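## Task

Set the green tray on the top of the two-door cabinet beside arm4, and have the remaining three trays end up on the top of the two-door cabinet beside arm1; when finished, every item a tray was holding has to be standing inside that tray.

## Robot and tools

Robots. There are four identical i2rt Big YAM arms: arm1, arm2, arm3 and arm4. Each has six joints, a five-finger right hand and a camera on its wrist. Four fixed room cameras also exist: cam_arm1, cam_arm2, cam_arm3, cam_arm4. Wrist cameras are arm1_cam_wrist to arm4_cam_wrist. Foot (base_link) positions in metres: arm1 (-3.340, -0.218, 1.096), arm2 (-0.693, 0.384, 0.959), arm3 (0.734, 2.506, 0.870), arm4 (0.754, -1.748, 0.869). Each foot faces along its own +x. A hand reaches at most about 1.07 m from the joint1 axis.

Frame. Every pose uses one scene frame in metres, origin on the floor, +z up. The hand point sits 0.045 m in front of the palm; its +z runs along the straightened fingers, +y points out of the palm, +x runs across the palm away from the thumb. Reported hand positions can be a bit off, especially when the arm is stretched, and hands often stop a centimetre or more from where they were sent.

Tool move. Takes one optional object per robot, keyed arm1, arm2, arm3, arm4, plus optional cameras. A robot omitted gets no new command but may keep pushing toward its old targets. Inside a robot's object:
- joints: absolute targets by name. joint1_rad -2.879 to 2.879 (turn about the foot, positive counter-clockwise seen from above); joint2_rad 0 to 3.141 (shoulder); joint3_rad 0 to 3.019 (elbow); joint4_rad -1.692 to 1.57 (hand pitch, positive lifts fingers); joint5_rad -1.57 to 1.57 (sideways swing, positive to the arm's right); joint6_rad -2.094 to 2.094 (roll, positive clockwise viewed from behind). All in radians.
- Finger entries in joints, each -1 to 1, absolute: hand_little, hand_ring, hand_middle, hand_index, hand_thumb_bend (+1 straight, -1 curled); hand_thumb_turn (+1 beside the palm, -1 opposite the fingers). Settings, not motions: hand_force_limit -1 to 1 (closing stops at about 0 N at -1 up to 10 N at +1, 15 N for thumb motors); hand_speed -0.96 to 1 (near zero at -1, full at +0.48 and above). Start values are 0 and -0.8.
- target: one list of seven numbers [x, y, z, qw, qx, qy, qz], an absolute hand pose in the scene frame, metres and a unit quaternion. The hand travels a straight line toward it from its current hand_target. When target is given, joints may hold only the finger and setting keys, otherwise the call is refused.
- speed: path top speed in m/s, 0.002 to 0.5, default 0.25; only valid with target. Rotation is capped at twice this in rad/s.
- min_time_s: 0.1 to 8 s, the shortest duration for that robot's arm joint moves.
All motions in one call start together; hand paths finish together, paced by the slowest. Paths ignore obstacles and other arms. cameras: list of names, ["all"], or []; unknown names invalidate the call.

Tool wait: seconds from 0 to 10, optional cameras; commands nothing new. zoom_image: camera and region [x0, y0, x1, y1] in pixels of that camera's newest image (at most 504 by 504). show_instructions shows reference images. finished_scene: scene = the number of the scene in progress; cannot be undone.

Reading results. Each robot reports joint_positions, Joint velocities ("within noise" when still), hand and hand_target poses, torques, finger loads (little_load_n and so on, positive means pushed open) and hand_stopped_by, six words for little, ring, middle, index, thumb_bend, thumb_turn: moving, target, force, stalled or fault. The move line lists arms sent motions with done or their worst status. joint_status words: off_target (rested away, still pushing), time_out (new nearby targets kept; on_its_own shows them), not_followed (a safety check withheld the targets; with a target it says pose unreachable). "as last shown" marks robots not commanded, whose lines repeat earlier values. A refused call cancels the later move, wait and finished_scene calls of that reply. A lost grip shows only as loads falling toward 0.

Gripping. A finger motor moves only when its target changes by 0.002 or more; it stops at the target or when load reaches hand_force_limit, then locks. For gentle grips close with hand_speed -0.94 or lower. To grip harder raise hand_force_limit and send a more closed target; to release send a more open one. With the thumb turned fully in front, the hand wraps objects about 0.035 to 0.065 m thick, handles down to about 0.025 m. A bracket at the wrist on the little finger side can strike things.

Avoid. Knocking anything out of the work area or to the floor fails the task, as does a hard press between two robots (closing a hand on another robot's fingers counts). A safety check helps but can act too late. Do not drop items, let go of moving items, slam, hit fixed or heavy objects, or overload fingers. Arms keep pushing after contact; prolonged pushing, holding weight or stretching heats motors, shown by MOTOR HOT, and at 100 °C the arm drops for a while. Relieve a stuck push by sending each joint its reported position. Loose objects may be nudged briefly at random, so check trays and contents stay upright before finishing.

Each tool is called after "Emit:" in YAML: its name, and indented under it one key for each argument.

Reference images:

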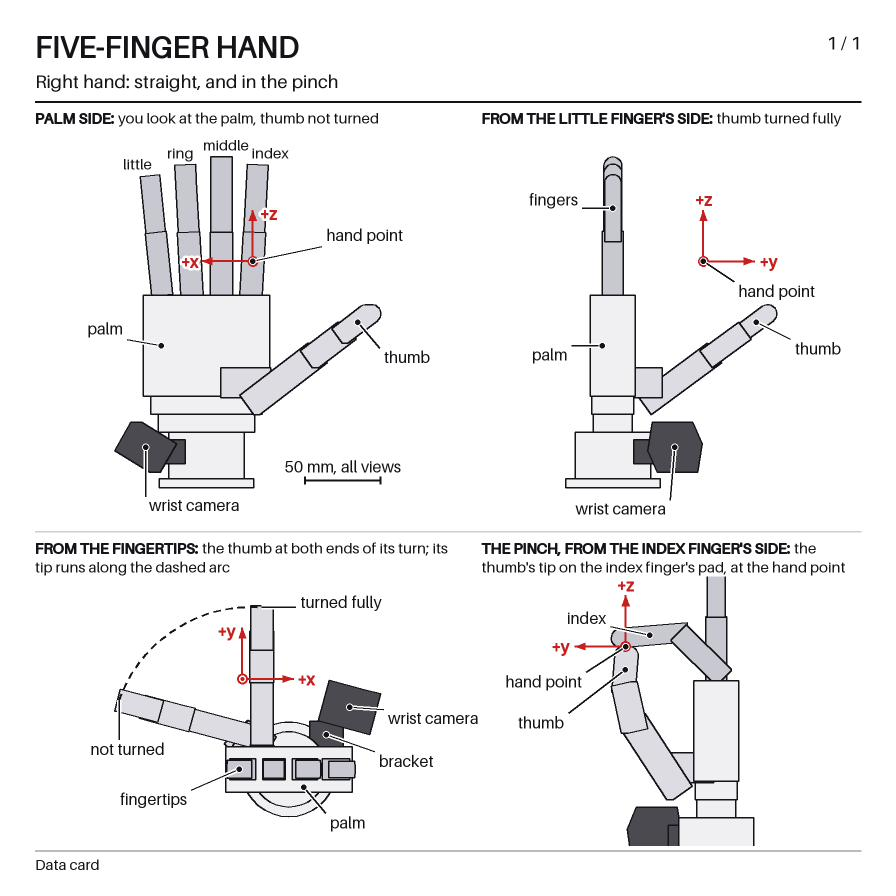

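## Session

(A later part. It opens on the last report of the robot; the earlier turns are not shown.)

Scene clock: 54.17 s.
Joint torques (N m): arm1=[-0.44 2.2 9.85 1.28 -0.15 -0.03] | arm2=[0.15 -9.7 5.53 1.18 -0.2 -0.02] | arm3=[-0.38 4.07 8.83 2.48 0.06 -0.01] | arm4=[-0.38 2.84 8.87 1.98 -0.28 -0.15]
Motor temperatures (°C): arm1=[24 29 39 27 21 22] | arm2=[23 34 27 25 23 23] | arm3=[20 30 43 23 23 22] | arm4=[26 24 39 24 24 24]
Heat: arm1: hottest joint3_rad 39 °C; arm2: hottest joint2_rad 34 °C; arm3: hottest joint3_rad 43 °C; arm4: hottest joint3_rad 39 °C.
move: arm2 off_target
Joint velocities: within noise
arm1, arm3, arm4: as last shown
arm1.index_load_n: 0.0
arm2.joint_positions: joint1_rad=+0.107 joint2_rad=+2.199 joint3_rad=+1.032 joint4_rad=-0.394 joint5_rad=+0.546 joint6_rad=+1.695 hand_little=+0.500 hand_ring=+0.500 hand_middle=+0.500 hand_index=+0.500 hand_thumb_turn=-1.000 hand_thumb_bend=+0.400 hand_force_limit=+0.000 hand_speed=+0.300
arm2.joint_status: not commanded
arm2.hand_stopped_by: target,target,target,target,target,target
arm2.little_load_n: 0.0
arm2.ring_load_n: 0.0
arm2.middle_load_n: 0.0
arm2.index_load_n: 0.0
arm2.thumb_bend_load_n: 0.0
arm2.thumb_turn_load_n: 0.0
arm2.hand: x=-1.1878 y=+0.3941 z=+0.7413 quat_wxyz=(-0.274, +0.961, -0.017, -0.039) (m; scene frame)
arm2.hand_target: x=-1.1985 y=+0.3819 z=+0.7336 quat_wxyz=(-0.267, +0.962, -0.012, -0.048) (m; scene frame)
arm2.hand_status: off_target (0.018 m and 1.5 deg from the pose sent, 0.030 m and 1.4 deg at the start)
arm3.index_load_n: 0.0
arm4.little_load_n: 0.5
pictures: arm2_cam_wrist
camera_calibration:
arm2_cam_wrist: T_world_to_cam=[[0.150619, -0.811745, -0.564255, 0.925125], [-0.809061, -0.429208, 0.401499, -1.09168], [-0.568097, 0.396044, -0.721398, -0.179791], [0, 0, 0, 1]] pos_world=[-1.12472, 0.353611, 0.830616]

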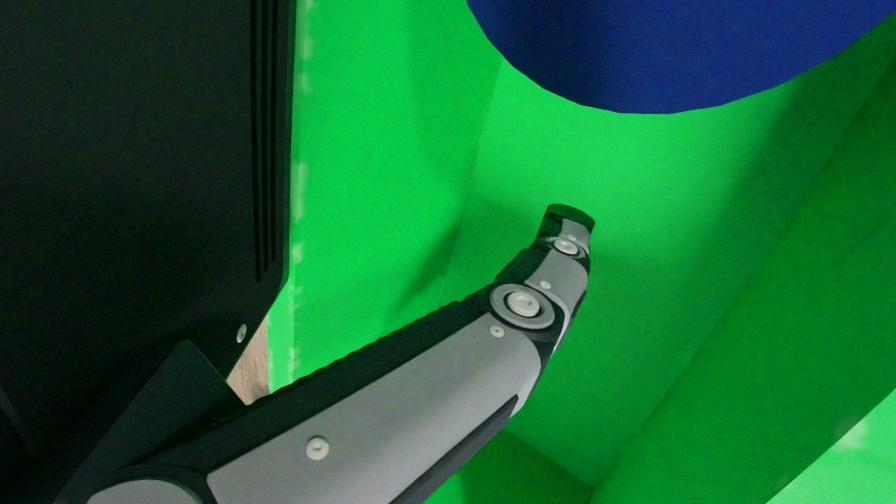

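Emit:
move:
  arm2: {"joints": {"hand_speed": -0.9, "hand_force_limit": 0.3, "hand_thumb_bend": -0.7}}

Emit:
move:
  arm2: {"joints": {"hand_force_limit": 0.95, "hand_thumb_bend": -0.85}}
  cameras: ["arm2_cam_wrist"]

Scene clock: 62.13 s.
Joint torques (N m): arm1=[-0.62 1.9 9.85 1.33 -0.15 -0.09] | arm2=[0.15 -9.7 5.53 1.18 -0.15 0.02] | arm3=[-0.44 4.01 8.84 2.45 0.06 -0.01] | arm4=[-0.44 2.9 8.8 1.98 -0.29 -0.14]
Motor temperatures (°C): arm1=[24 29 40 27 21 22] | arm2=[23 34 27 25 23 23] | arm3=[20 30 44 23 23 22] | arm4=[26 24 40 24 24 24]
Heat: arm1: hottest joint3_rad 40 °C; arm2: hottest joint2_rad 34 °C; arm3: hottest joint3_rad 44 °C; arm4: hottest joint3_rad 40 °C.
move: arm2 off_target
Joint velocities: within noise
arm1, arm3, arm4: as last shown
arm2.joint_positions: joint1_rad=+0.107 joint2_rad=+2.199 joint3_rad=+1.032 joint4_rad=-0.394 joint5_rad=+0.545 joint6_rad=+1.691 hand_little=+0.500 hand_ring=+0.500 hand_middle=+0.500 hand_index=+0.500 hand_thumb_turn=-1.000 hand_thumb_bend=-0.461 hand_force_limit=+0.300 hand_speed=-0.900
arm2.joint_status: hand_thumb_bend off_target (ended at -0.461, target -0.700); the others done
arm2.hand_stopped_by: target,target,target,target,force,target
arm2.little_load_n: 0.0
arm2.ring_load_n: 0.0
arm2.middle_load_n: 0.0
arm2.index_load_n: 0.0
arm2.thumb_bend_load_n: 9.0
arm2.thumb_turn_load_n: 1.0
arm2.hand: x=-1.1875 y=+0.3938 z=+0.7411 quat_wxyz=(-0.274, +0.961, -0.015, -0.038) (m; scene frame)
arm2.hand_target: x=-1.1985 y=+0.3819 z=+0.7336 quat_wxyz=(-0.267, +0.963, -0.012, -0.048) (m; scene frame)
arm2.hand_status: not commanded
arm4.little_load_n: 0.0
arm4.index_load_n: -0.5
pictures: none

Scene clock: 62.97 s.
Joint torques (N m): arm1=[-0.5 2.26 9.89 1.25 -0.15 -0.03] | arm2=[0.21 -9.7 5.55 1.17 -0.13 0.03] | arm3=[-0.44 4.07 8.81 2.5 0.07 -0.02] | arm4=[-0.44 2.78 8.85 2 -0.28 -0.14]
Motor temperatures (°C): arm1=[24 29 40 27 21 22] | arm2=[23 34 27 25 23 23] | arm3=[20 30 44 23 23 22] | arm4=[26 24 40 24 24 24]
Heat: arm1: hottest joint3_rad 40 °C; arm2: hottest joint2_rad 34 °C; arm3: hottest joint3_rad 44 °C; arm4: hottest joint3_rad 40 °C.
move: arm2 off_target
Joint velocities: within noise
arm1, arm3, arm4: as last shown
arm2.joint_positions: joint1_rad=+0.107 joint2_rad=+2.199 joint3_rad=+1.032 joint4_rad=-0.394 joint5_rad=+0.545 joint6_rad=+1.691 hand_little=+0.500 hand_ring=+0.500 hand_middle=+0.500 hand_index=+0.500 hand_thumb_turn=-1.000 hand_thumb_bend=-0.478 hand_force_limit=+0.950 hand_speed=-0.900
arm2.joint_status: hand_thumb_bend off_target (ended at -0.478, target -0.850); the others done
arm2.hand_stopped_by: target,target,target,target,force,target
arm2.little_load_n: 0.0
arm2.ring_load_n: 0.0
arm2.middle_load_n: 0.0
arm2.index_load_n: 0.0
arm2.thumb_bend_load_n: 14.5
arm2.thumb_turn_load_n: 2.0
arm2.hand: x=-1.1875 y=+0.3937 z=+0.7411 quat_wxyz=(-0.274, +0.961, -0.015, -0.038) (m; scene frame)
arm2.hand_target: x=-1.1985 y=+0.3820 z=+0.7336 quat_wxyz=(-0.267, +0.962, -0.011, -0.048) (m; scene frame)
arm2.hand_status: not commanded
arm4.middle_load_n: 0.5
arm4.index_load_n: 0.5
pictures: arm2_cam_wrist
camera_calibration:
arm2_cam_wrist: T_world_to_cam=[[0.155205, -0.811877, -0.56282, 0.929029], [-0.808453, -0.431801, 0.399939, -1.08867], [-0.567728, 0.392941, -0.723383, -0.176472], [0, 0, 0, 1]] pos_world=[-1.12451, 0.353513, 0.830619]

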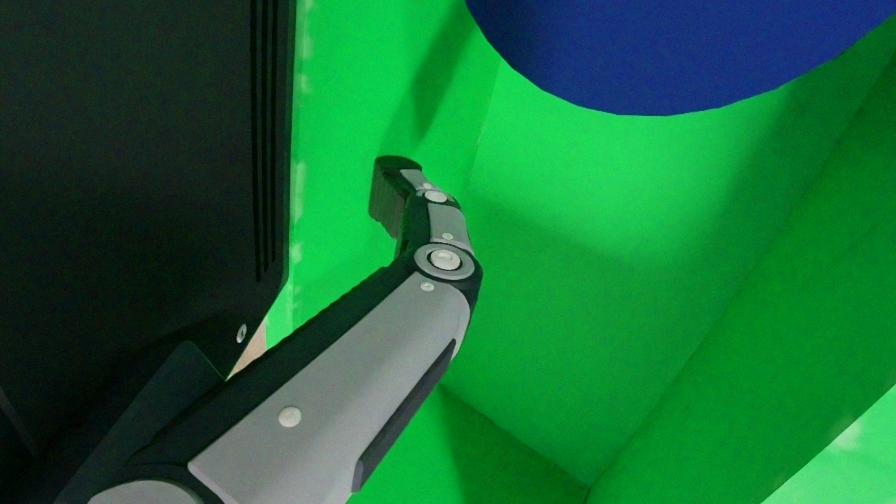

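Emit:
move:
  arm2: {"target": [-1.200, 0.388, 0.764, -0.2669, 0.9626, -0.0116, -0.048], "speed": 0.06}

Emit:
move:
  arm2: {"joints": {"hand_force_limit": 1.0, "hand_thumb_bend": -0.9}}
  cameras: ["arm2_cam_wrist"]

Scene clock: 65.37 s.
Joint torques (N m): arm1=[-0.56 2.14 9.92 1.39 -0.18 -0.04] | arm2=[-1.08 -14.04 4.38 -0.09 0.3 -0.12] | arm3=[-0.38 4.01 8.85 2.47 0.07 -0.01] | arm4=[-0.38 2.9 8.85 1.99 -0.28 -0.14]
Motor temperatures (°C): arm1=[24 29 40 27 21 22] | arm2=[23 34 27 25 23 23] | arm3=[20 30 44 23 23 22] | arm4=[26 24 40 24 24 24]
Heat: arm1: hottest joint3_rad 40 °C; arm2: hottest joint2_rad 34 °C; arm3: hottest joint3_rad 44 °C; arm4: hottest joint3_rad 40 °C.
move: arm2 off_target
Joint velocities: within noise
arm1.joint_positions: joint1_rad=+0.588 joint2_rad=+0.639 joint3_rad=+1.447 joint4_rad=-1.523 joint5_rad=-0.074 joint6_rad=-1.473 hand_little=+1.000 hand_ring=+1.000 hand_middle=+1.000 hand_index=+1.000 hand_thumb_turn=+1.000 hand_thumb_bend=+1.000 hand_force_limit=+0.000 hand_speed=-0.800
arm1.joint_status: not commanded
arm1.hand_stopped_by: target,target,target,target,target,target
arm1.little_load_n: 0.0
arm1.ring_load_n: 0.5
arm1.middle_load_n: 0.0
arm1.index_load_n: 0.0
arm1.thumb_bend_load_n: 0.0
arm1.thumb_turn_load_n: 0.0
arm1.hand: x=-3.5329 y=-0.2990 z=+1.5769 quat_wxyz=(+0.378, +0.241, -0.877, +0.172) (m; scene frame)
arm1.hand_target: x=-3.5321 y=-0.2984 z=+1.5850 quat_wxyz=(+0.386, +0.241, -0.873, +0.176) (m; scene frame)
arm1.hand_status: not commanded
arm2.joint_positions: joint1_rad=+0.107 joint2_rad=+2.184 joint3_rad=+1.032 joint4_rad=-0.413 joint5_rad=+0.532 joint6_rad=+1.688 hand_little=+0.500 hand_ring=+0.500 hand_middle=+0.500 hand_index=+0.500 hand_thumb_turn=-1.000 hand_thumb_bend=-0.480 hand_force_limit=+0.950 hand_speed=-0.900
arm2.joint_status: not commanded
arm2.hand_stopped_by: target,target,target,target,force,target
arm2.little_load_n: 0.0
arm2.ring_load_n: 0.0
arm2.middle_load_n: 4.0
arm2.index_load_n: 0.0
arm2.thumb_bend_load_n: 4.5
arm2.thumb_turn_load_n: 0.5
arm2.hand: x=-1.1873 y=+0.3911 z=+0.7469 quat_wxyz=(-0.268, +0.963, -0.013, -0.035) (m; scene frame)
arm2.hand_target: x=-1.1999 y=+0.3880 z=+0.7638 quat_wxyz=(-0.267, +0.962, -0.012, -0.048) (m; scene frame)
arm2.hand_status: off_target (0.022 m and 1.5 deg from the pose sent, 0.027 m and 1.4 deg at the start)
arm3.joint_positions: joint1_rad=-0.041 joint2_rad=+0.614 joint3_rad=+1.498 joint4_rad=-1.403 joint5_rad=+0.212 joint6_rad=-1.404 hand_little=+1.000 hand_ring=+1.000 hand_middle=+1.000 hand_index=+1.000 hand_thumb_turn=+1.000 hand_thumb_bend=+1.000 hand_force_limit=+0.000 hand_speed=-0.800
arm3.joint_status: not commanded
arm3.hand_stopped_by: target,target,target,target,target,target
arm3.little_load_n: 0.0
arm3.ring_load_n: 0.0
arm3.middle_load_n: 0.0
arm3.index_load_n: 0.0
arm3.thumb_bend_load_n: 0.0
arm3.thumb_turn_load_n: 0.0
arm3.hand: x=+0.9493 y=+2.5208 z=+1.4083 quat_wxyz=(-0.087, +0.856, +0.103, +0.499) (m; scene frame)
arm3.hand_target: x=+0.9480 y=+2.5200 z=+1.4182 quat_wxyz=(-0.091, +0.850, +0.101, +0.509) (m; scene frame)
arm3.hand_status: not commanded
arm4.joint_positions: joint1_rad=-0.129 joint2_rad=+0.635 joint3_rad=+1.356 joint4_rad=-1.490 joint5_rad=-0.265 joint6_rad=-1.057 hand_little=+1.000 hand_ring=+1.000 hand_middle=+1.000 hand_index=+1.000 hand_thumb_turn=+1.000 hand_thumb_bend=+1.000 hand_force_limit=+0.000 hand_speed=-0.800
arm4.joint_status: not commanded
arm4.hand_stopped_by: target,target,target,target,target,target
arm4.little_load_n: 0.0
arm4.ring_load_n: 0.0
arm4.middle_load_n: 0.0
arm4.index_load_n: 0.0
arm4.thumb_bend_load_n: 0.0
arm4.thumb_turn_load_n: 0.0
arm4.hand: x=+0.9063 y=-1.8765 z=+1.3022 quat_wxyz=(-0.070, +0.761, -0.506, +0.400) (m; scene frame)
arm4.hand_target: x=+0.9068 y=-1.8769 z=+1.3121 quat_wxyz=(-0.067, +0.758, -0.502, +0.412) (m; scene frame)
arm4.hand_status: not commanded
pictures: none

Scene clock: 66.07 s.
Joint torques (N m): arm1=[-0.62 1.9 9.95 1.35 -0.16 0] | arm2=[-1.08 -14.15 4.38 -0.09 0.3 -0.12] | arm3=[-0.38 4.07 8.84 2.48 0.06 -0.01] | arm4=[-0.56 2.9 8.83 2 -0.28 -0.14]
Motor temperatures (°C): arm1=[24 29 40 27 21 22] | arm2=[23 34 27 25 23 23] | arm3=[20 30 44 23 23 22] | arm4=[26 24 40 24 24 24]
Heat: arm1: hottest joint3_rad 40 °C; arm2: hottest joint2_rad 34 °C; arm3: hottest joint3_rad 44 °C; arm4: hottest joint3_rad 40 °C.
move: arm2 off_target
Joint velocities: within noise
arm1, arm3, arm4: as last shown
arm1.ring_load_n: 0.0
arm2.joint_positions: joint1_rad=+0.107 joint2_rad=+2.184 joint3_rad=+1.032 joint4_rad=-0.413 joint5_rad=+0.532 joint6_rad=+1.688 hand_little=+0.500 hand_ring=+0.500 hand_middle=+0.501 hand_index=+0.500 hand_thumb_turn=-1.000 hand_thumb_bend=-0.511 hand_force_limit=+1.000 hand_speed=-0.900
arm2.joint_status: hand_thumb_bend off_target (ended at -0.511, target -0.900); the others done
arm2.hand_stopped_by: target,target,target,target,force,target
arm2.little_load_n: 0.0
arm2.ring_load_n: 0.0
arm2.middle_load_n: 5.0
arm2.index_load_n: 0.0
arm2.thumb_bend_load_n: 14.0
arm2.thumb_turn_load_n: 1.5
arm2.hand: x=-1.1873 y=+0.3911 z=+0.7469 quat_wxyz=(-0.268, +0.963, -0.013, -0.035) (m; scene frame)
arm2.hand_target: x=-1.1998 y=+0.3880 z=+0.7637 quat_wxyz=(-0.267, +0.962, -0.012, -0.048) (m; scene frame)
arm2.hand_status: not commanded
pictures: arm2_cam_wrist
camera_calibration:
arm2_cam_wrist: T_world_to_cam=[[0.161125, -0.818136, -0.551989, 0.931511], [-0.809882, -0.429243, 0.399803, -1.09459], [-0.56403, 0.382627, -0.731755, -0.156427], [0, 0, 0, 1]] pos_world=[-1.12481, 0.352111, 0.837338]

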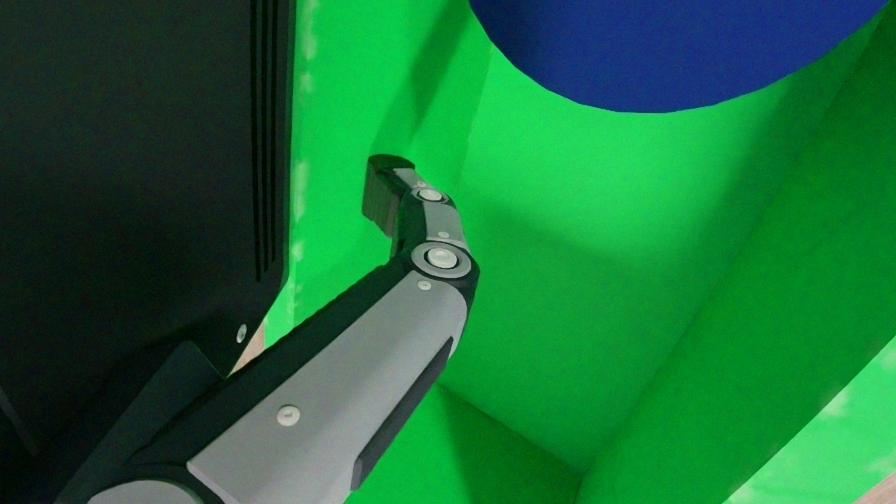

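Emit:
move:
  arm2: {"target": [-1.202, 0.389, 0.785, -0.2669, 0.9626, -0.0116, -0.048], "speed": 0.06}

Emit:
move:
  arm2: {"joints": {"hand_thumb_bend": -0.95}}
  cameras: ["arm2_cam_wrist", "cam_arm2"]

Emit:
zoom_image:
  camera: "cam_arm2"
  region: [420, 210, 510, 280]

Scene clock: 68.70 s.
Joint torques (N m): arm1=[-0.38 1.55 9.95 1.24 -0.15 -0.02] | arm2=[-1.32 -14.56 4.55 -0.05 0.31 -0.16] | arm3=[-0.38 3.96 8.83 2.44 0.06 -0.01] | arm4=[-0.38 2.9 8.84 1.99 -0.27 -0.15]
Motor temperatures (°C): arm1=[24 29 40 27 21 22] | arm2=[23 34 26 25 23 23] | arm3=[20 30 44 23 23 22] | arm4=[26 24 40 24 24 24]
Heat: arm1: hottest joint3_rad 40 °C; arm2: hottest joint2_rad 34 °C; arm3: hottest joint3_rad 44 °C; arm4: hottest joint3_rad 40 °C.
move: arm2 off_target
Joint velocities: within noise
arm1, arm3, arm4: as last shown
arm2.joint_positions: joint1_rad=+0.107 joint2_rad=+2.142 joint3_rad=+1.032 joint4_rad=-0.460 joint5_rad=+0.532 joint6_rad=+1.688 hand_little=+0.500 hand_ring=+0.500 hand_middle=+0.501 hand_index=+0.500 hand_thumb_turn=-1.000 hand_thumb_bend=-0.511 hand_force_limit=+1.000 hand_speed=-0.900
arm2.joint_status: not commanded
arm2.hand_stopped_by: target,target,target,target,force,target
arm2.little_load_n: 0.0
arm2.ring_load_n: 0.5
arm2.middle_load_n: 7.0
arm2.index_load_n: 0.5
arm2.thumb_bend_load_n: 14.0
arm2.thumb_turn_load_n: 1.5
arm2.hand: x=-1.1888 y=+0.3905 z=+0.7647 quat_wxyz=(-0.268, +0.963, -0.012, -0.033) (m; scene frame)
arm2.hand_target: x=-1.2019 y=+0.3890 z=+0.7846 quat_wxyz=(-0.267, +0.962, -0.012, -0.048) (m; scene frame)
arm2.hand_status: off_target (0.024 m and 1.7 deg from the pose sent, 0.041 m and 1.5 deg at the start)
pictures: none

Scene clock: 69.17 s.
Joint torques (N m): arm1=[-0.5 2.2 9.88 1.44 -0.14 -0.06] | arm2=[-1.32 -14.51 4.52 -0.05 0.31 -0.16] | arm3=[-0.38 4.01 8.83 2.47 0.06 -0.01] | arm4=[-0.38 2.73 8.81 1.95 -0.27 -0.14]
Motor temperatures (°C): arm1=[24 29 40 27 21 22] | arm2=[23 34 26 25 23 23] | arm3=[20 30 44 23 23 22] | arm4=[26 24 40 24 24 24]
Heat: arm1: hottest joint3_rad 40 °C; arm2: hottest joint2_rad 34 °C; arm3: hottest joint3_rad 44 °C; arm4: hottest joint3_rad 40 °C.
move: arm2 off_target
Joint velocities: within noise
arm1, arm3, arm4: as last shown
arm2.joint_positions: joint1_rad=+0.107 joint2_rad=+2.142 joint3_rad=+1.032 joint4_rad=-0.460 joint5_rad=+0.532 joint6_rad=+1.688 hand_little=+0.500 hand_ring=+0.500 hand_middle=+0.501 hand_index=+0.500 hand_thumb_turn=-1.000 hand_thumb_bend=-0.512 hand_force_limit=+1.000 hand_speed=-0.900
arm2.joint_status: hand_thumb_bend off_target (ended at -0.512, target -0.950)
arm2.hand_stopped_by: target,target,target,target,force,target
arm2.little_load_n: 0.0
arm2.ring_load_n: 0.5
arm2.middle_load_n: 7.0
arm2.index_load_n: 0.5
arm2.thumb_bend_load_n: 13.5
arm2.thumb_turn_load_n: 1.5
arm2.hand: x=-1.1888 y=+0.3905 z=+0.7647 quat_wxyz=(-0.268, +0.963, -0.012, -0.033) (m; scene frame)
arm2.hand_target: x=-1.2019 y=+0.3890 z=+0.7846 quat_wxyz=(-0.267, +0.962, -0.012, -0.048) (m; scene frame)
arm2.hand_status: not commanded
arm3.middle_load_n: -0.5
pictures: arm2_cam_wrist, cam_arm2
camera_calibration:
arm2_cam_wrist: T_world_to_cam=[[0.163415, -0.818349, -0.550999, 0.943209], [-0.811599, -0.429046, 0.396518, -1.10278], [-0.560894, 0.382393, -0.734284, -0.138281], [0, 0, 0, 1]] pos_world=[-1.12671, 0.351611, 0.85544]

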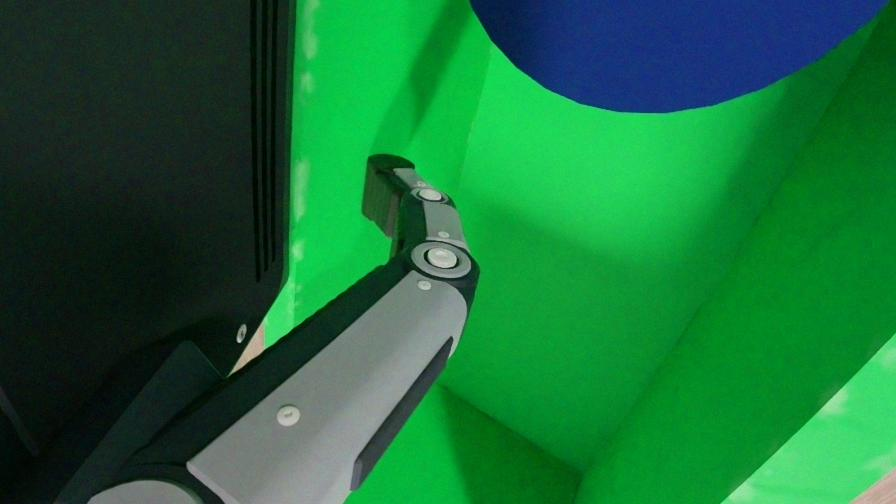

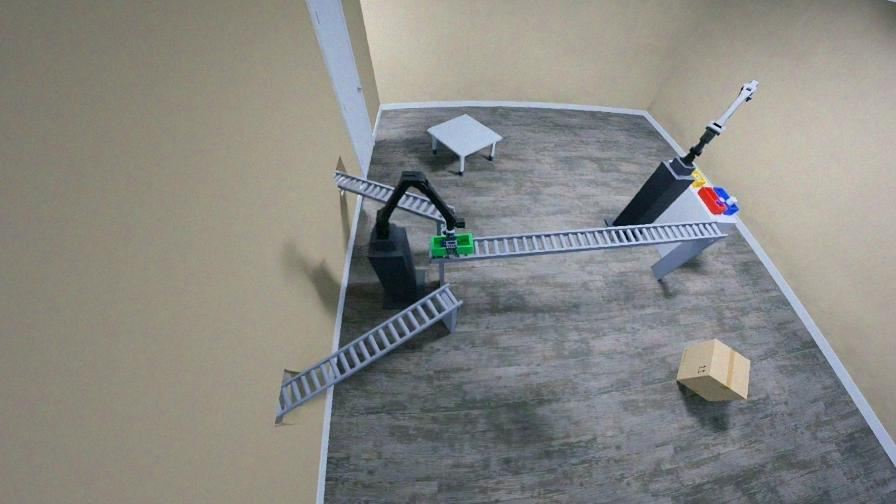

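Scaled by 5.600 from the camera's 896x504 image, which has a finer 1280x720 frame.

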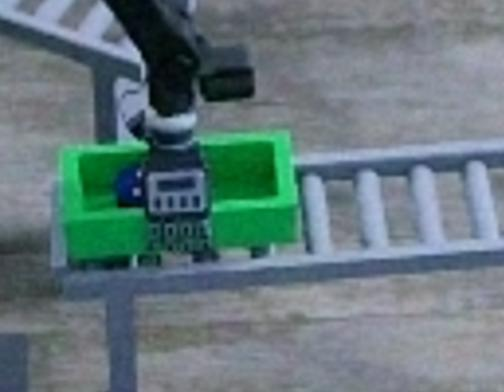

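Emit:
move:
  arm2: {"target": [-1.195, 0.383, 0.93, -0.2669, 0.9626, -0.0116, -0.048], "speed": 0.15}

Emit:
move:
  arm2: {"target": [-0.965, -0.095, 0.93, -0.1141, 0.2514, 0.9285, -0.2484], "speed": 0.2}
  cameras: ["arm2_cam_wrist", "cam_arm2"]

Emit:
zoom_image:
  camera: "cam_arm2"
  region: [395, 165, 475, 235]

Scene clock: 73.33 s.
Joint torques (N m): arm1=[-0.97 1.38 9.87 1.29 -0.18 -0.04] | arm2=[-0.44 -12.69 8.2 -0.14 0.32 -0.04] | arm3=[-0.38 4.01 8.83 2.48 0.07 -0.02] | arm4=[-0.44 2.73 8.9 1.98 -0.28 -0.15]
Motor temperatures (°C): arm1=[24 29 40 27 21 22] | arm2=[23 35 26 25 23 23] | arm3=[20 30 44 23 23 22] | arm4=[26 24 40 24 24 24]
Heat: arm1: hottest joint3_rad 40 °C; arm2: hottest joint2_rad 35 °C; arm3: hottest joint3_rad 44 °C; arm4: hottest joint3_rad 40 °C.
move: arm2 off_target
Joint velocities: within noise
arm1, arm3, arm4: as last shown
arm2.joint_positions: joint1_rad=+0.107 joint2_rad=+1.813 joint3_rad=+1.025 joint4_rad=-0.803 joint5_rad=+0.531 joint6_rad=+1.688 hand_little=+0.500 hand_ring=+0.500 hand_middle=+0.501 hand_index=+0.500 hand_thumb_turn=-1.000 hand_thumb_bend=-0.512 hand_force_limit=+1.000 hand_speed=-0.900
arm2.joint_status: not commanded
arm2.hand_stopped_by: target,target,target,target,force,target
arm2.little_load_n: -0.5
arm2.ring_load_n: 0.5
arm2.middle_load_n: 7.0
arm2.index_load_n: 0.5
arm2.thumb_bend_load_n: 14.0
arm2.thumb_turn_load_n: 1.0
arm2.hand: x=-1.1762 y=+0.3896 z=+0.9049 quat_wxyz=(-0.269, +0.963, -0.009, -0.023) (m; scene frame)
arm2.hand_target: x=-1.1943 y=+0.3830 z=+0.9299 quat_wxyz=(-0.267, +0.962, -0.012, -0.048) (m; scene frame)
arm2.hand_status: off_target (0.032 m and 2.9 deg from the pose sent, 0.166 m and 1.7 deg at the start)
arm3.little_load_n: -0.5
arm3.middle_load_n: 0.0
pictures: none

Scene clock: 80.67 s.
Joint torques (N m): arm1=[-0.73 2.2 9.94 1.4 -0.12 -0.03] | arm2=[-0.38 -11.11 11.48 0.98 0.02 -0.19] | arm3=[-0.38 4.07 8.84 2.47 0.06 -0.01] | arm4=[-0.44 2.78 8.85 1.94 -0.27 -0.14]
Motor temperatures (°C): arm1=[24 29 40 27 21 22] | arm2=[23 35 27 25 23 23] | arm3=[20 30 44 23 23 22] | arm4=[26 24 41 24 24 24]
Heat: arm1: hottest joint3_rad 40 °C; arm2: hottest joint2_rad 35 °C; arm3: hottest joint3_rad 44 °C; arm4: hottest joint3_rad 41 °C.
move: arm2 off_target
Joint velocities: within noise
arm1, arm3, arm4: as last shown
arm2.joint_positions: joint1_rad=+1.029 joint2_rad=+1.790 joint3_rad=+1.012 joint4_rad=-0.297 joint5_rad=+0.064 joint6_rad=-0.012 hand_little=+0.500 hand_ring=+0.500 hand_middle=+0.501 hand_index=+0.500 hand_thumb_turn=-1.000 hand_thumb_bend=-0.512 hand_force_limit=+1.000 hand_speed=-0.900
arm2.joint_status: not commanded
arm2.hand_stopped_by: target,target,target,target,force,target
arm2.little_load_n: 0.0
arm2.ring_load_n: 0.5
arm2.middle_load_n: 7.0
arm2.index_load_n: 1.0
arm2.thumb_bend_load_n: 14.0
arm2.thumb_turn_load_n: 1.5
arm2.hand: x=-0.9515 y=-0.0646 z=+0.9069 quat_wxyz=(-0.105, +0.265, +0.932, -0.222) (m; scene frame)
arm2.hand_target: x=-0.9640 y=-0.0936 z=+0.9311 quat_wxyz=(-0.114, +0.252, +0.928, -0.249) (m; scene frame)
arm2.hand_status: off_target (0.040 m and 3.7 deg from the pose sent, 0.529 m and 148.7 deg at the start)
arm3.little_load_n: 0.0
arm4.thumb_turn_load_n: -0.5
pictures: arm2_cam_wrist, cam_arm2
camera_calibration:
arm2_cam_wrist: T_world_to_cam=[[0.253584, 0.841547, -0.476964, 0.736243], [0.948037, -0.118272, 0.29536, 0.62429], [0.192148, -0.527078, -0.827809, 1.01583], [0, 0, 0, 1]] pos_world=[-0.973739, -0.010325, 1.00768]

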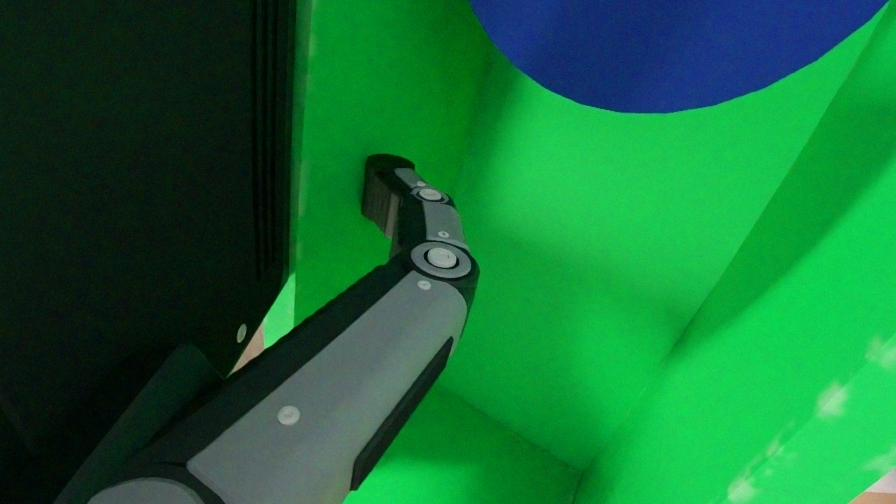

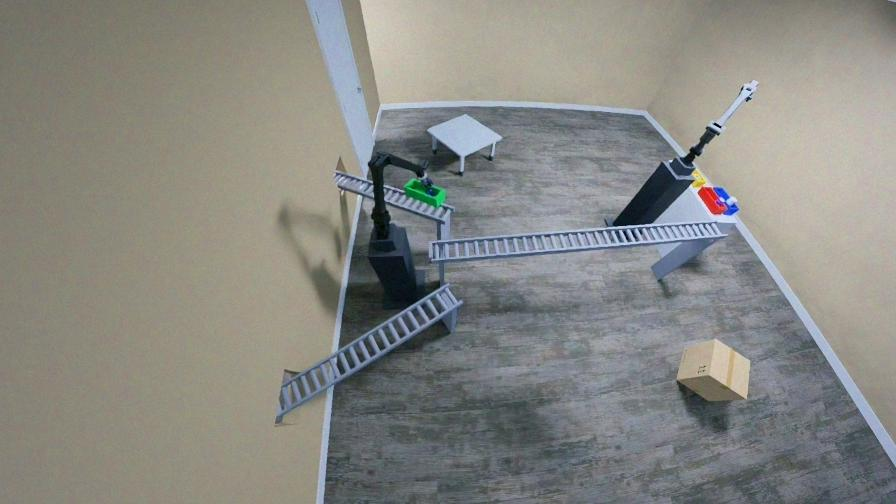

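Scaled by 6.300 from the camera's 896x504 image, which has a finer 1280x720 frame.

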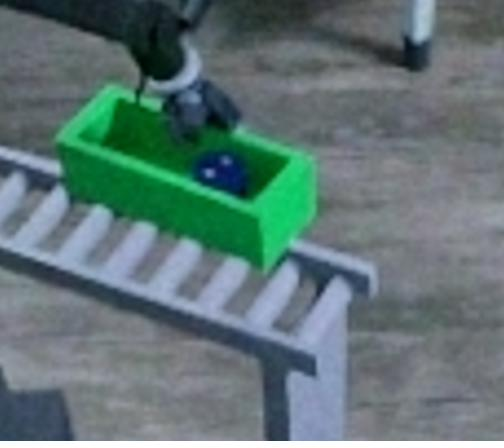

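Emit:
move:
  arm2: {"target": [-0.982, -0.140, 0.83, -0.114, 0.219, 0.931, -0.276], "speed": 0.12}

Emit:
move:
  arm2: {"target": [-0.985, -0.142, 0.79, -0.114, 0.219, 0.931, -0.276], "speed": 0.1}
  cameras: ["cam_arm2"]

Emit:
zoom_image:
  camera: "cam_arm2"
  region: [395, 175, 465, 235]

Scene clock: 105.63 s.
Joint torques (N m): arm1=[-0.67 1.79 9.85 1.39 -0.13 -0.04] | arm2=[-0.15 -13.45 9.63 2.28 0 -0.23] | arm3=[-0.38 3.96 8.85 2.47 0.06 -0.01] | arm4=[-0.44 2.78 8.81 1.96 -0.27 -0.14]
Motor temperatures (°C): arm1=[24 29 41 27 21 22] | arm2=[23 35 34 25 23 23] | arm3=[20 30 45 23 23 22] | arm4=[26 24 41 24 24 24]
Heat: arm1: hottest joint3_rad 41 °C; arm2: hottest joint2_rad 35 °C; arm3: hottest joint3_rad 45 °C; arm4: hottest joint3_rad 41 °C.
move: arm2 off_target
Joint velocities: within noise
arm1, arm3, arm4: as last shown
arm2.joint_positions: joint1_rad=+1.038 joint2_rad=+2.063 joint3_rad=+1.096 joint4_rad=-0.078 joint5_rad=+0.037 joint6_rad=-0.059 hand_little=+0.500 hand_ring=+0.500 hand_middle=+0.501 hand_index=+0.500 hand_thumb_turn=-1.000 hand_thumb_bend=-0.512 hand_force_limit=+1.000 hand_speed=-0.900
arm2.joint_status: not commanded
arm2.hand_stopped_by: target,target,target,target,force,target
arm2.little_load_n: 0.0
arm2.ring_load_n: 0.5
arm2.middle_load_n: 7.5
arm2.index_load_n: 0.5
arm2.thumb_bend_load_n: 13.5
arm2.thumb_turn_load_n: 1.5
arm2.hand: x=-0.9675 y=-0.1024 z=+0.8091 quat_wxyz=(-0.101, +0.235, +0.937, -0.238) (m; scene frame)
arm2.hand_target: x=-0.9808 y=-0.1384 z=+0.8321 quat_wxyz=(-0.114, +0.219, +0.929, -0.276) (m; scene frame)
arm2.hand_status: off_target (0.045 m and 5.1 deg from the pose sent, 0.112 m and 8.3 deg at the start)
arm3.index_load_n: 0.5
arm4.thumb_turn_load_n: 0.0
pictures: none

Scene clock: 106.97 s.
Joint torques (N m): arm1=[-0.21 1.96 9.96 1.36 -0.15 -0.02] | arm2=[-0.32 -14.04 8.75 2.28 0 -0.23] | arm3=[-0.38 3.96 8.84 2.47 0.06 -0.01] | arm4=[-0.5 2.96 8.85 1.99 -0.28 -0.13]
Motor temperatures (°C): arm1=[24 29 41 27 21 22] | arm2=[23 35 34 25 23 23] | arm3=[20 30 45 23 23 22] | arm4=[26 24 41 24 24 24]
Heat: arm1: hottest joint3_rad 41 °C; arm2: hottest joint2_rad 35 °C; arm3: hottest joint3_rad 45 °C; arm4: hottest joint3_rad 41 °C.
move: arm2 off_target
Joint velocities: within noise
arm1, arm3, arm4: as last shown
arm2.joint_positions: joint1_rad=+1.038 joint2_rad=+2.160 joint3_rad=+1.118 joint4_rad=-0.002 joint5_rad=+0.036 joint6_rad=-0.061 hand_little=+0.500 hand_ring=+0.500 hand_middle=+0.501 hand_index=+0.500 hand_thumb_turn=-1.000 hand_thumb_bend=-0.512 hand_force_limit=+1.000 hand_speed=-0.900
arm2.joint_status: not commanded
arm2.hand_stopped_by: target,target,target,target,force,target
arm2.little_load_n: 0.0
arm2.ring_load_n: 0.5
arm2.middle_load_n: 7.0
arm2.index_load_n: 0.5
arm2.thumb_bend_load_n: 14.0
arm2.thumb_turn_load_n: 1.5
arm2.hand: x=-0.9699 y=-0.1055 z=+0.7693 quat_wxyz=(-0.100, +0.234, +0.937, -0.238) (m; scene frame)
arm2.hand_target: x=-0.9840 y=-0.1406 z=+0.7920 quat_wxyz=(-0.114, +0.219, +0.929, -0.276) (m; scene frame)
arm2.hand_status: off_target (0.045 m and 5.0 deg from the pose sent, 0.047 m and 5.1 deg at the start)
arm3.ring_load_n: -0.5
arm3.index_load_n: 0.0
pictures: cam_arm2

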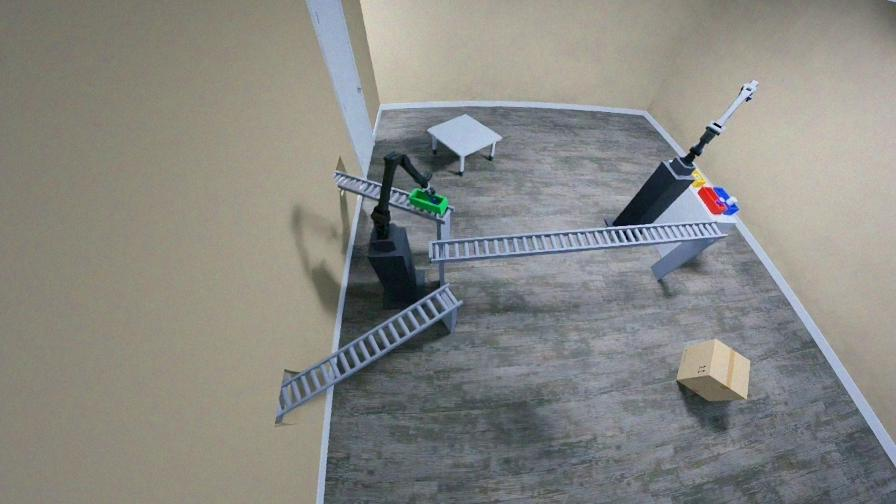

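Scaled by 7.200 from the camera's 896x504 image, which has a finer 1280x720 frame.

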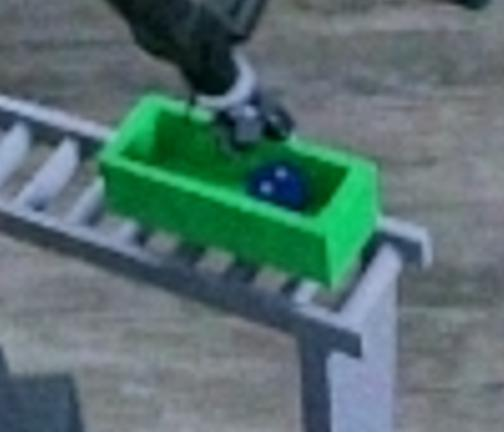

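Emit:
move:
  arm2: {"target": [-0.981, -0.133, 0.772, -0.114, 0.215, 0.931, -0.280], "speed": 0.07}
  cameras: ["cam_arm2"]

Emit:
zoom_image:
  camera: "cam_arm2"
  region: [395, 175, 465, 235]

Scene clock: 113.50 s.
Joint torques (N m): arm1=[-0.44 1.79 9.98 1.39 -0.15 -0.02] | arm2=[-0.56 -13.86 6.49 2.43 -0.01 -0.24] | arm3=[-0.38 4.01 8.84 2.47 0.06 -0.01] | arm4=[-0.5 2.78 8.83 1.98 -0.28 -0.14]
Motor temperatures (°C): arm1=[24 29 41 27 21 22] | arm2=[23 36 34 25 23 23] | arm3=[20 30 45 23 23 22] | arm4=[26 24 42 24 24 24]
Heat: arm1: hottest joint3_rad 41 °C; arm2: hottest joint2_rad 36 °C; arm3: hottest joint3_rad 45 °C; arm4: hottest joint3_rad 42 °C.
move: arm2 off_target
Joint velocities: within noise
arm1.joint_positions: joint1_rad=+0.588 joint2_rad=+0.639 joint3_rad=+1.447 joint4_rad=-1.523 joint5_rad=-0.074 joint6_rad=-1.473 hand_little=+1.000 hand_ring=+1.000 hand_middle=+1.000 hand_index=+1.000 hand_thumb_turn=+1.000 hand_thumb_bend=+1.000 hand_force_limit=+0.000 hand_speed=-0.800
arm1.joint_status: not commanded
arm1.hand_stopped_by: target,target,target,target,target,target
arm1.little_load_n: -0.5
arm1.ring_load_n: 0.0
arm1.middle_load_n: 0.0
arm1.index_load_n: 0.0
arm1.thumb_bend_load_n: 0.0
arm1.thumb_turn_load_n: 0.0
arm1.hand: x=-3.5329 y=-0.2990 z=+1.5769 quat_wxyz=(+0.378, +0.241, -0.877, +0.172) (m; scene frame)
arm1.hand_target: x=-3.5321 y=-0.2984 z=+1.5850 quat_wxyz=(+0.386, +0.241, -0.873, +0.176) (m; scene frame)
arm1.hand_status: not commanded
arm2.joint_positions: joint1_rad=+1.038 joint2_rad=+2.188 joint3_rad=+1.118 joint4_rad=+0.061 joint5_rad=+0.030 joint6_rad=-0.069 hand_little=+0.500 hand_ring=+0.500 hand_middle=+0.501 hand_index=+0.500 hand_thumb_turn=-1.000 hand_thumb_bend=-0.512 hand_force_limit=+1.000 hand_speed=-0.900
arm2.joint_status: not commanded
arm2.hand_stopped_by: target,target,target,target,force,target
arm2.little_load_n: 0.0
arm2.ring_load_n: 0.5
arm2.middle_load_n: 7.0
arm2.index_load_n: 1.0
arm2.thumb_bend_load_n: 14.0
arm2.thumb_turn_load_n: 1.5
arm2.hand: x=-0.9733 y=-0.1119 z=+0.7595 quat_wxyz=(-0.104, +0.228, +0.934, -0.255) (m; scene frame)
arm2.hand_target: x=-0.9807 y=-0.1325 z=+0.7726 quat_wxyz=(-0.114, +0.215, +0.929, -0.279) (m; scene frame)
arm2.hand_status: off_target (0.026 m and 3.5 deg from the pose sent, 0.030 m and 5.6 deg at the start)
arm3.joint_positions: joint1_rad=-0.041 joint2_rad=+0.614 joint3_rad=+1.498 joint4_rad=-1.403 joint5_rad=+0.212 joint6_rad=-1.404 hand_little=+1.000 hand_ring=+1.000 hand_middle=+1.000 hand_index=+1.000 hand_thumb_turn=+1.000 hand_thumb_bend=+1.000 hand_force_limit=+0.000 hand_speed=-0.800
arm3.joint_status: not commanded
arm3.hand_stopped_by: target,target,target,target,target,target
arm3.little_load_n: -0.5
arm3.ring_load_n: 0.0
arm3.middle_load_n: 0.0
arm3.index_load_n: 0.0
arm3.thumb_bend_load_n: 0.0
arm3.thumb_turn_load_n: 0.0
arm3.hand: x=+0.9493 y=+2.5208 z=+1.4083 quat_wxyz=(-0.087, +0.856, +0.103, +0.499) (m; scene frame)
arm3.hand_target: x=+0.9480 y=+2.5200 z=+1.4182 quat_wxyz=(-0.091, +0.850, +0.101, +0.509) (m; scene frame)
arm3.hand_status: not commanded
arm4.joint_positions: joint1_rad=-0.129 joint2_rad=+0.635 joint3_rad=+1.356 joint4_rad=-1.490 joint5_rad=-0.265 joint6_rad=-1.057 hand_little=+1.000 hand_ring=+1.000 hand_middle=+1.000 hand_index=+1.000 hand_thumb_turn=+1.000 hand_thumb_bend=+1.000 hand_force_limit=+0.000 hand_speed=-0.800
arm4.joint_status: not commanded
arm4.hand_stopped_by: target,target,target,target,target,target
arm4.little_load_n: 0.0
arm4.ring_load_n: 0.0
arm4.middle_load_n: 0.0
arm4.index_load_n: 0.0
arm4.thumb_bend_load_n: 0.0
arm4.thumb_turn_load_n: 0.0
arm4.hand: x=+0.9063 y=-1.8765 z=+1.3022 quat_wxyz=(-0.070, +0.761, -0.506, +0.400) (m; scene frame)
arm4.hand_target: x=+0.9068 y=-1.8769 z=+1.3121 quat_wxyz=(-0.067, +0.758, -0.502, +0.412) (m; scene frame)
arm4.hand_status: not commanded
pictures: cam_arm2

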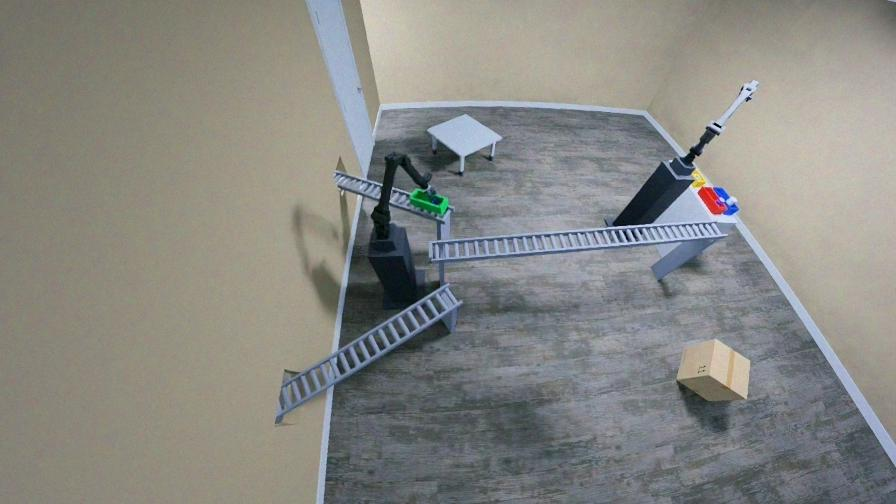

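Scaled by 7.200 from the camera's 896x504 image, which has a finer 1280x720 frame.

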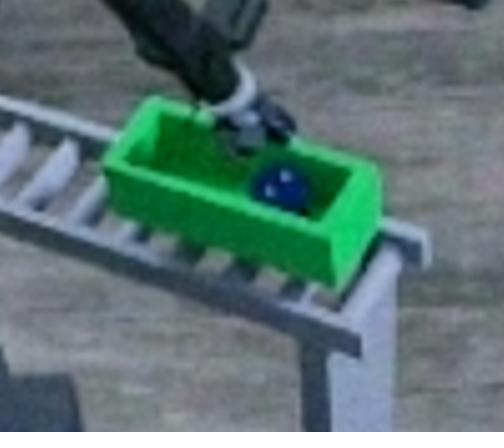

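Emit:
move:
  arm2: {"target": [-0.974, -0.120, 0.775, -0.114, 0.217, 0.931, -0.277], "speed": 0.07}
  cameras: ["cam_arm2"]

Emit:
zoom_image:
  camera: "cam_arm2"
  region: [395, 175, 465, 235]

Scene clock: 116.17 s.
Joint torques (N m): arm1=[-0.15 1.55 9.88 1.36 -0.12 -0.04] | arm2=[-0.62 -15.56 5.01 2.39 0.07 -0.21] | arm3=[-0.38 4.01 8.83 2.47 0.07 -0.01] | arm4=[-0.44 2.9 8.83 2.02 -0.28 -0.15]
Motor temperatures (°C): arm1=[24 29 41 27 21 22] | arm2=[23 36 34 25 23 23] | arm3=[20 30 45 23 23 22] | arm4=[25 24 42 24 24 24]
Heat: arm1: hottest joint3_rad 41 °C; arm2: hottest joint2_rad 36 °C; arm3: hottest joint3_rad 45 °C; arm4: hottest joint3_rad 42 °C.
move: arm2 off_target
Joint velocities: within noise
arm1, arm3, arm4: as last shown
arm1.little_load_n: 0.0
arm2.joint_positions: joint1_rad=+1.038 joint2_rad=+2.188 joint3_rad=+1.090 joint4_rad=+0.075 joint5_rad=+0.030 joint6_rad=-0.069 hand_little=+0.500 hand_ring=+0.500 hand_middle=+0.501 hand_index=+0.500 hand_thumb_turn=-1.000 hand_thumb_bend=-0.512 hand_force_limit=+1.000 hand_speed=-0.900
arm2.joint_status: not commanded
arm2.hand_stopped_by: target,target,target,target,force,target
arm2.little_load_n: 0.0
arm2.ring_load_n: 0.5
arm2.middle_load_n: 7.0
arm2.index_load_n: 0.5
arm2.thumb_bend_load_n: 13.5
arm2.thumb_turn_load_n: 1.5
arm2.hand: x=-0.9666 y=-0.1007 z=+0.7534 quat_wxyz=(-0.102, +0.229, +0.936, -0.248) (m; scene frame)
arm2.hand_target: x=-0.9738 y=-0.1196 z=+0.7751 quat_wxyz=(-0.114, +0.217, +0.929, -0.276) (m; scene frame)
arm2.hand_status: off_target (0.030 m and 3.9 deg from the pose sent, 0.017 m and 3.1 deg at the start)
arm3.little_load_n: 0.5
pictures: cam_arm2

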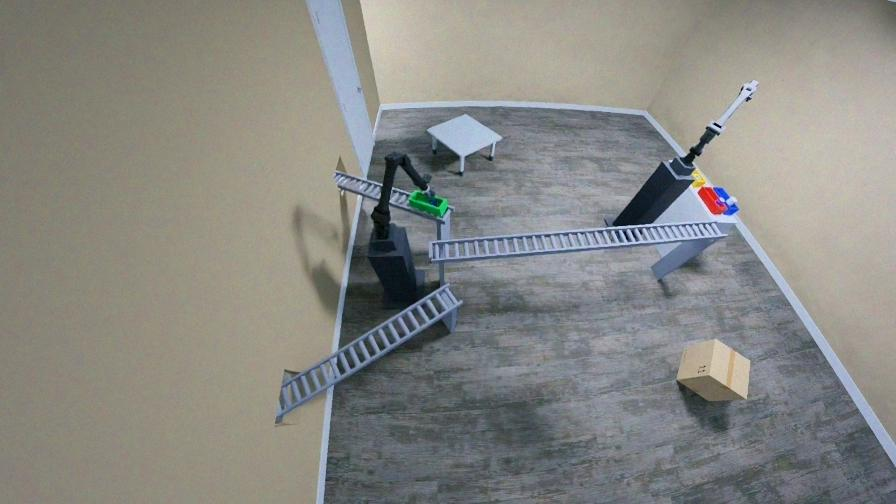

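Scaled by 7.200 from the camera's 896x504 image, which has a finer 1280x720 frame.

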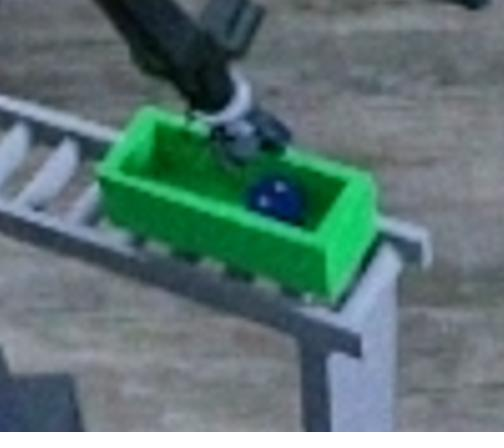

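Emit:
move:
  arm2: {"target": [-0.969, -0.111, 0.757, -0.114, 0.217, 0.931, -0.274], "speed": 0.06}
  cameras: ["cam_arm2"]

Emit:
zoom_image:
  camera: "cam_arm2"
  region: [395, 175, 465, 235]

Scene clock: 118.77 s.
Joint torques (N m): arm1=[-0.38 2.14 9.83 1.33 -0.13 -0.05] | arm2=[-0.56 -13.27 4.77 2.52 0.12 -0.21] | arm3=[-0.38 4.01 8.84 2.47 0.06 -0.01] | arm4=[-0.38 2.9 8.8 2 -0.28 -0.14]
Motor temperatures (°C): arm1=[23 29 41 27 21 22] | arm2=[23 37 33 25 23 23] | arm3=[20 30 45 23 23 22] | arm4=[25 24 42 24 24 24]
Heat: arm1: hottest joint3_rad 41 °C; arm2: hottest joint2_rad 37 °C; arm3: hottest joint3_rad 45 °C; arm4: hottest joint3_rad 42 °C.
move: arm2 off_target
Joint velocities: within noise
arm1, arm3, arm4: as last shown
arm2.joint_positions: joint1_rad=+1.038 joint2_rad=+2.190 joint3_rad=+1.073 joint4_rad=+0.118 joint5_rad=+0.031 joint6_rad=-0.069 hand_little=+0.500 hand_ring=+0.500 hand_middle=+0.501 hand_index=+0.500 hand_thumb_turn=-1.000 hand_thumb_bend=-0.512 hand_force_limit=+1.000 hand_speed=-0.900
arm2.joint_status: not commanded
arm2.hand_stopped_by: target,target,target,target,force,target
arm2.little_load_n: 0.0
arm2.ring_load_n: 0.5
arm2.middle_load_n: 7.0
arm2.index_load_n: 0.5
arm2.thumb_bend_load_n: 13.5
arm2.thumb_turn_load_n: 1.5
arm2.hand: x=-0.9668 y=-0.1007 z=+0.7517 quat_wxyz=(-0.105, +0.228, +0.933, -0.259) (m; scene frame)
arm2.hand_target: x=-0.9689 y=-0.1107 z=+0.7570 quat_wxyz=(-0.114, +0.217, +0.930, -0.273) (m; scene frame)
arm2.hand_status: off_target (0.012 m and 2.3 deg from the pose sent, 0.011 m and 3.6 deg at the start)
arm3.little_load_n: 0.0
pictures: cam_arm2

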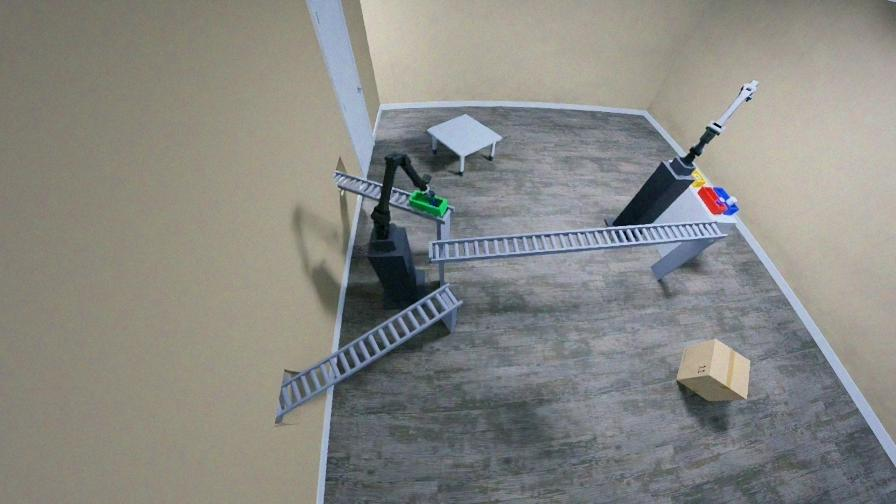

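Scaled by 7.200 from the camera's 896x504 image, which has a finer 1280x720 frame.

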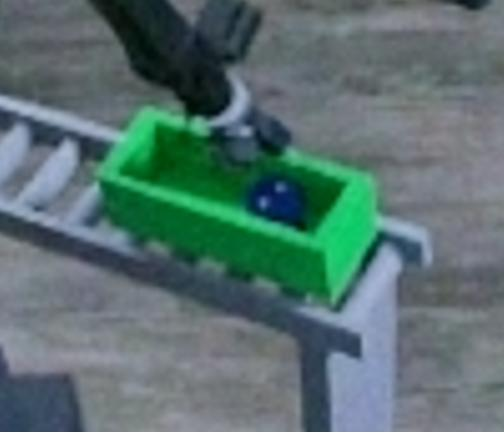

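Emit:
move:
  arm2: {"target": [-0.967, -0.106, 0.744, -0.114, 0.222, 0.931, -0.266], "speed": 0.06}
  cameras: ["cam_arm2"]

Emit:
zoom_image:
  camera: "cam_arm2"
  region: [395, 175, 465, 235]

Scene clock: 121.10 s.
Joint torques (N m): arm1=[-0.67 1.9 9.81 1.31 -0.16 -0.05] | arm2=[-0.5 -13.33 4.67 2.32 0.12 -0.13] | arm3=[-0.38 4.07 8.84 2.48 0.07 -0.01] | arm4=[-0.5 2.84 8.85 1.98 -0.27 -0.14]
Motor temperatures (°C): arm1=[23 29 41 27 21 22] | arm2=[23 37 33 25 23 23] | arm3=[20 29 45 23 23 22] | arm4=[25 24 42 24 24 24]
Heat: arm1: hottest joint3_rad 41 °C; arm2: hottest joint2_rad 37 °C; arm3: hottest joint3_rad 45 °C; arm4: hottest joint3_rad 42 °C.
move: arm2 off_target
Joint velocities: within noise
arm1, arm3, arm4: as last shown
arm2.joint_positions: joint1_rad=+1.038 joint2_rad=+2.217 joint3_rad=+1.073 joint4_rad=+0.132 joint5_rad=+0.039 joint6_rad=-0.068 hand_little=+0.500 hand_ring=+0.500 hand_middle=+0.501 hand_index=+0.500 hand_thumb_turn=-1.000 hand_thumb_bend=-0.511 hand_force_limit=+1.000 hand_speed=-0.900
arm2.joint_status: not commanded
arm2.hand_stopped_by: target,target,target,target,force,target
arm2.little_load_n: 0.0
arm2.ring_load_n: 0.0
arm2.middle_load_n: 7.0
arm2.index_load_n: 1.5
arm2.thumb_bend_load_n: 14.0
arm2.thumb_turn_load_n: 1.5
arm2.hand: x=-0.9653 y=-0.0951 z=+0.7386 quat_wxyz=(-0.107, +0.230, +0.934, -0.252) (m; scene frame)
arm2.hand_target: x=-0.9669 y=-0.1058 z=+0.7442 quat_wxyz=(-0.114, +0.222, +0.931, -0.266) (m; scene frame)
arm2.hand_status: off_target (0.012 m and 2.1 deg from the pose sent, 0.009 m and 1.4 deg at the start)
arm4.thumb_turn_load_n: -0.5
pictures: cam_arm2

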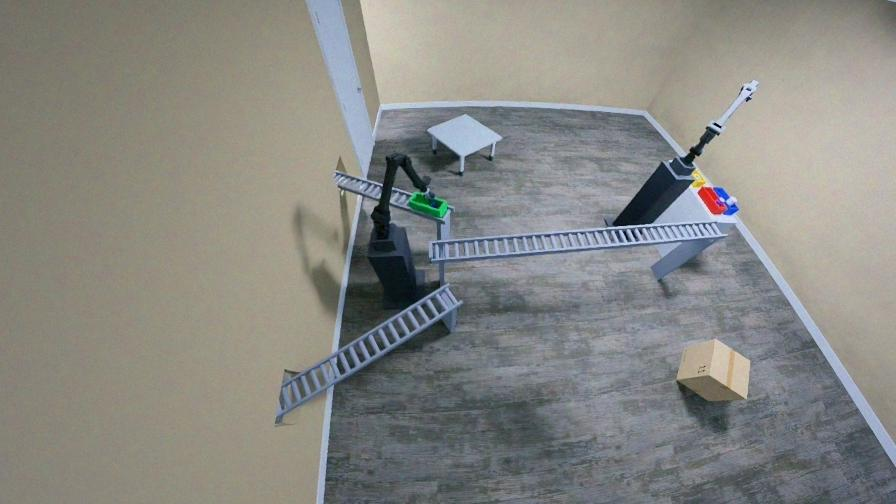

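Scaled by 7.200 from the camera's 896x504 image, which has a finer 1280x720 frame.

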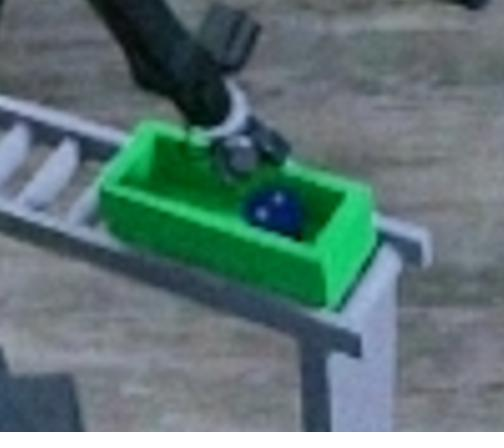

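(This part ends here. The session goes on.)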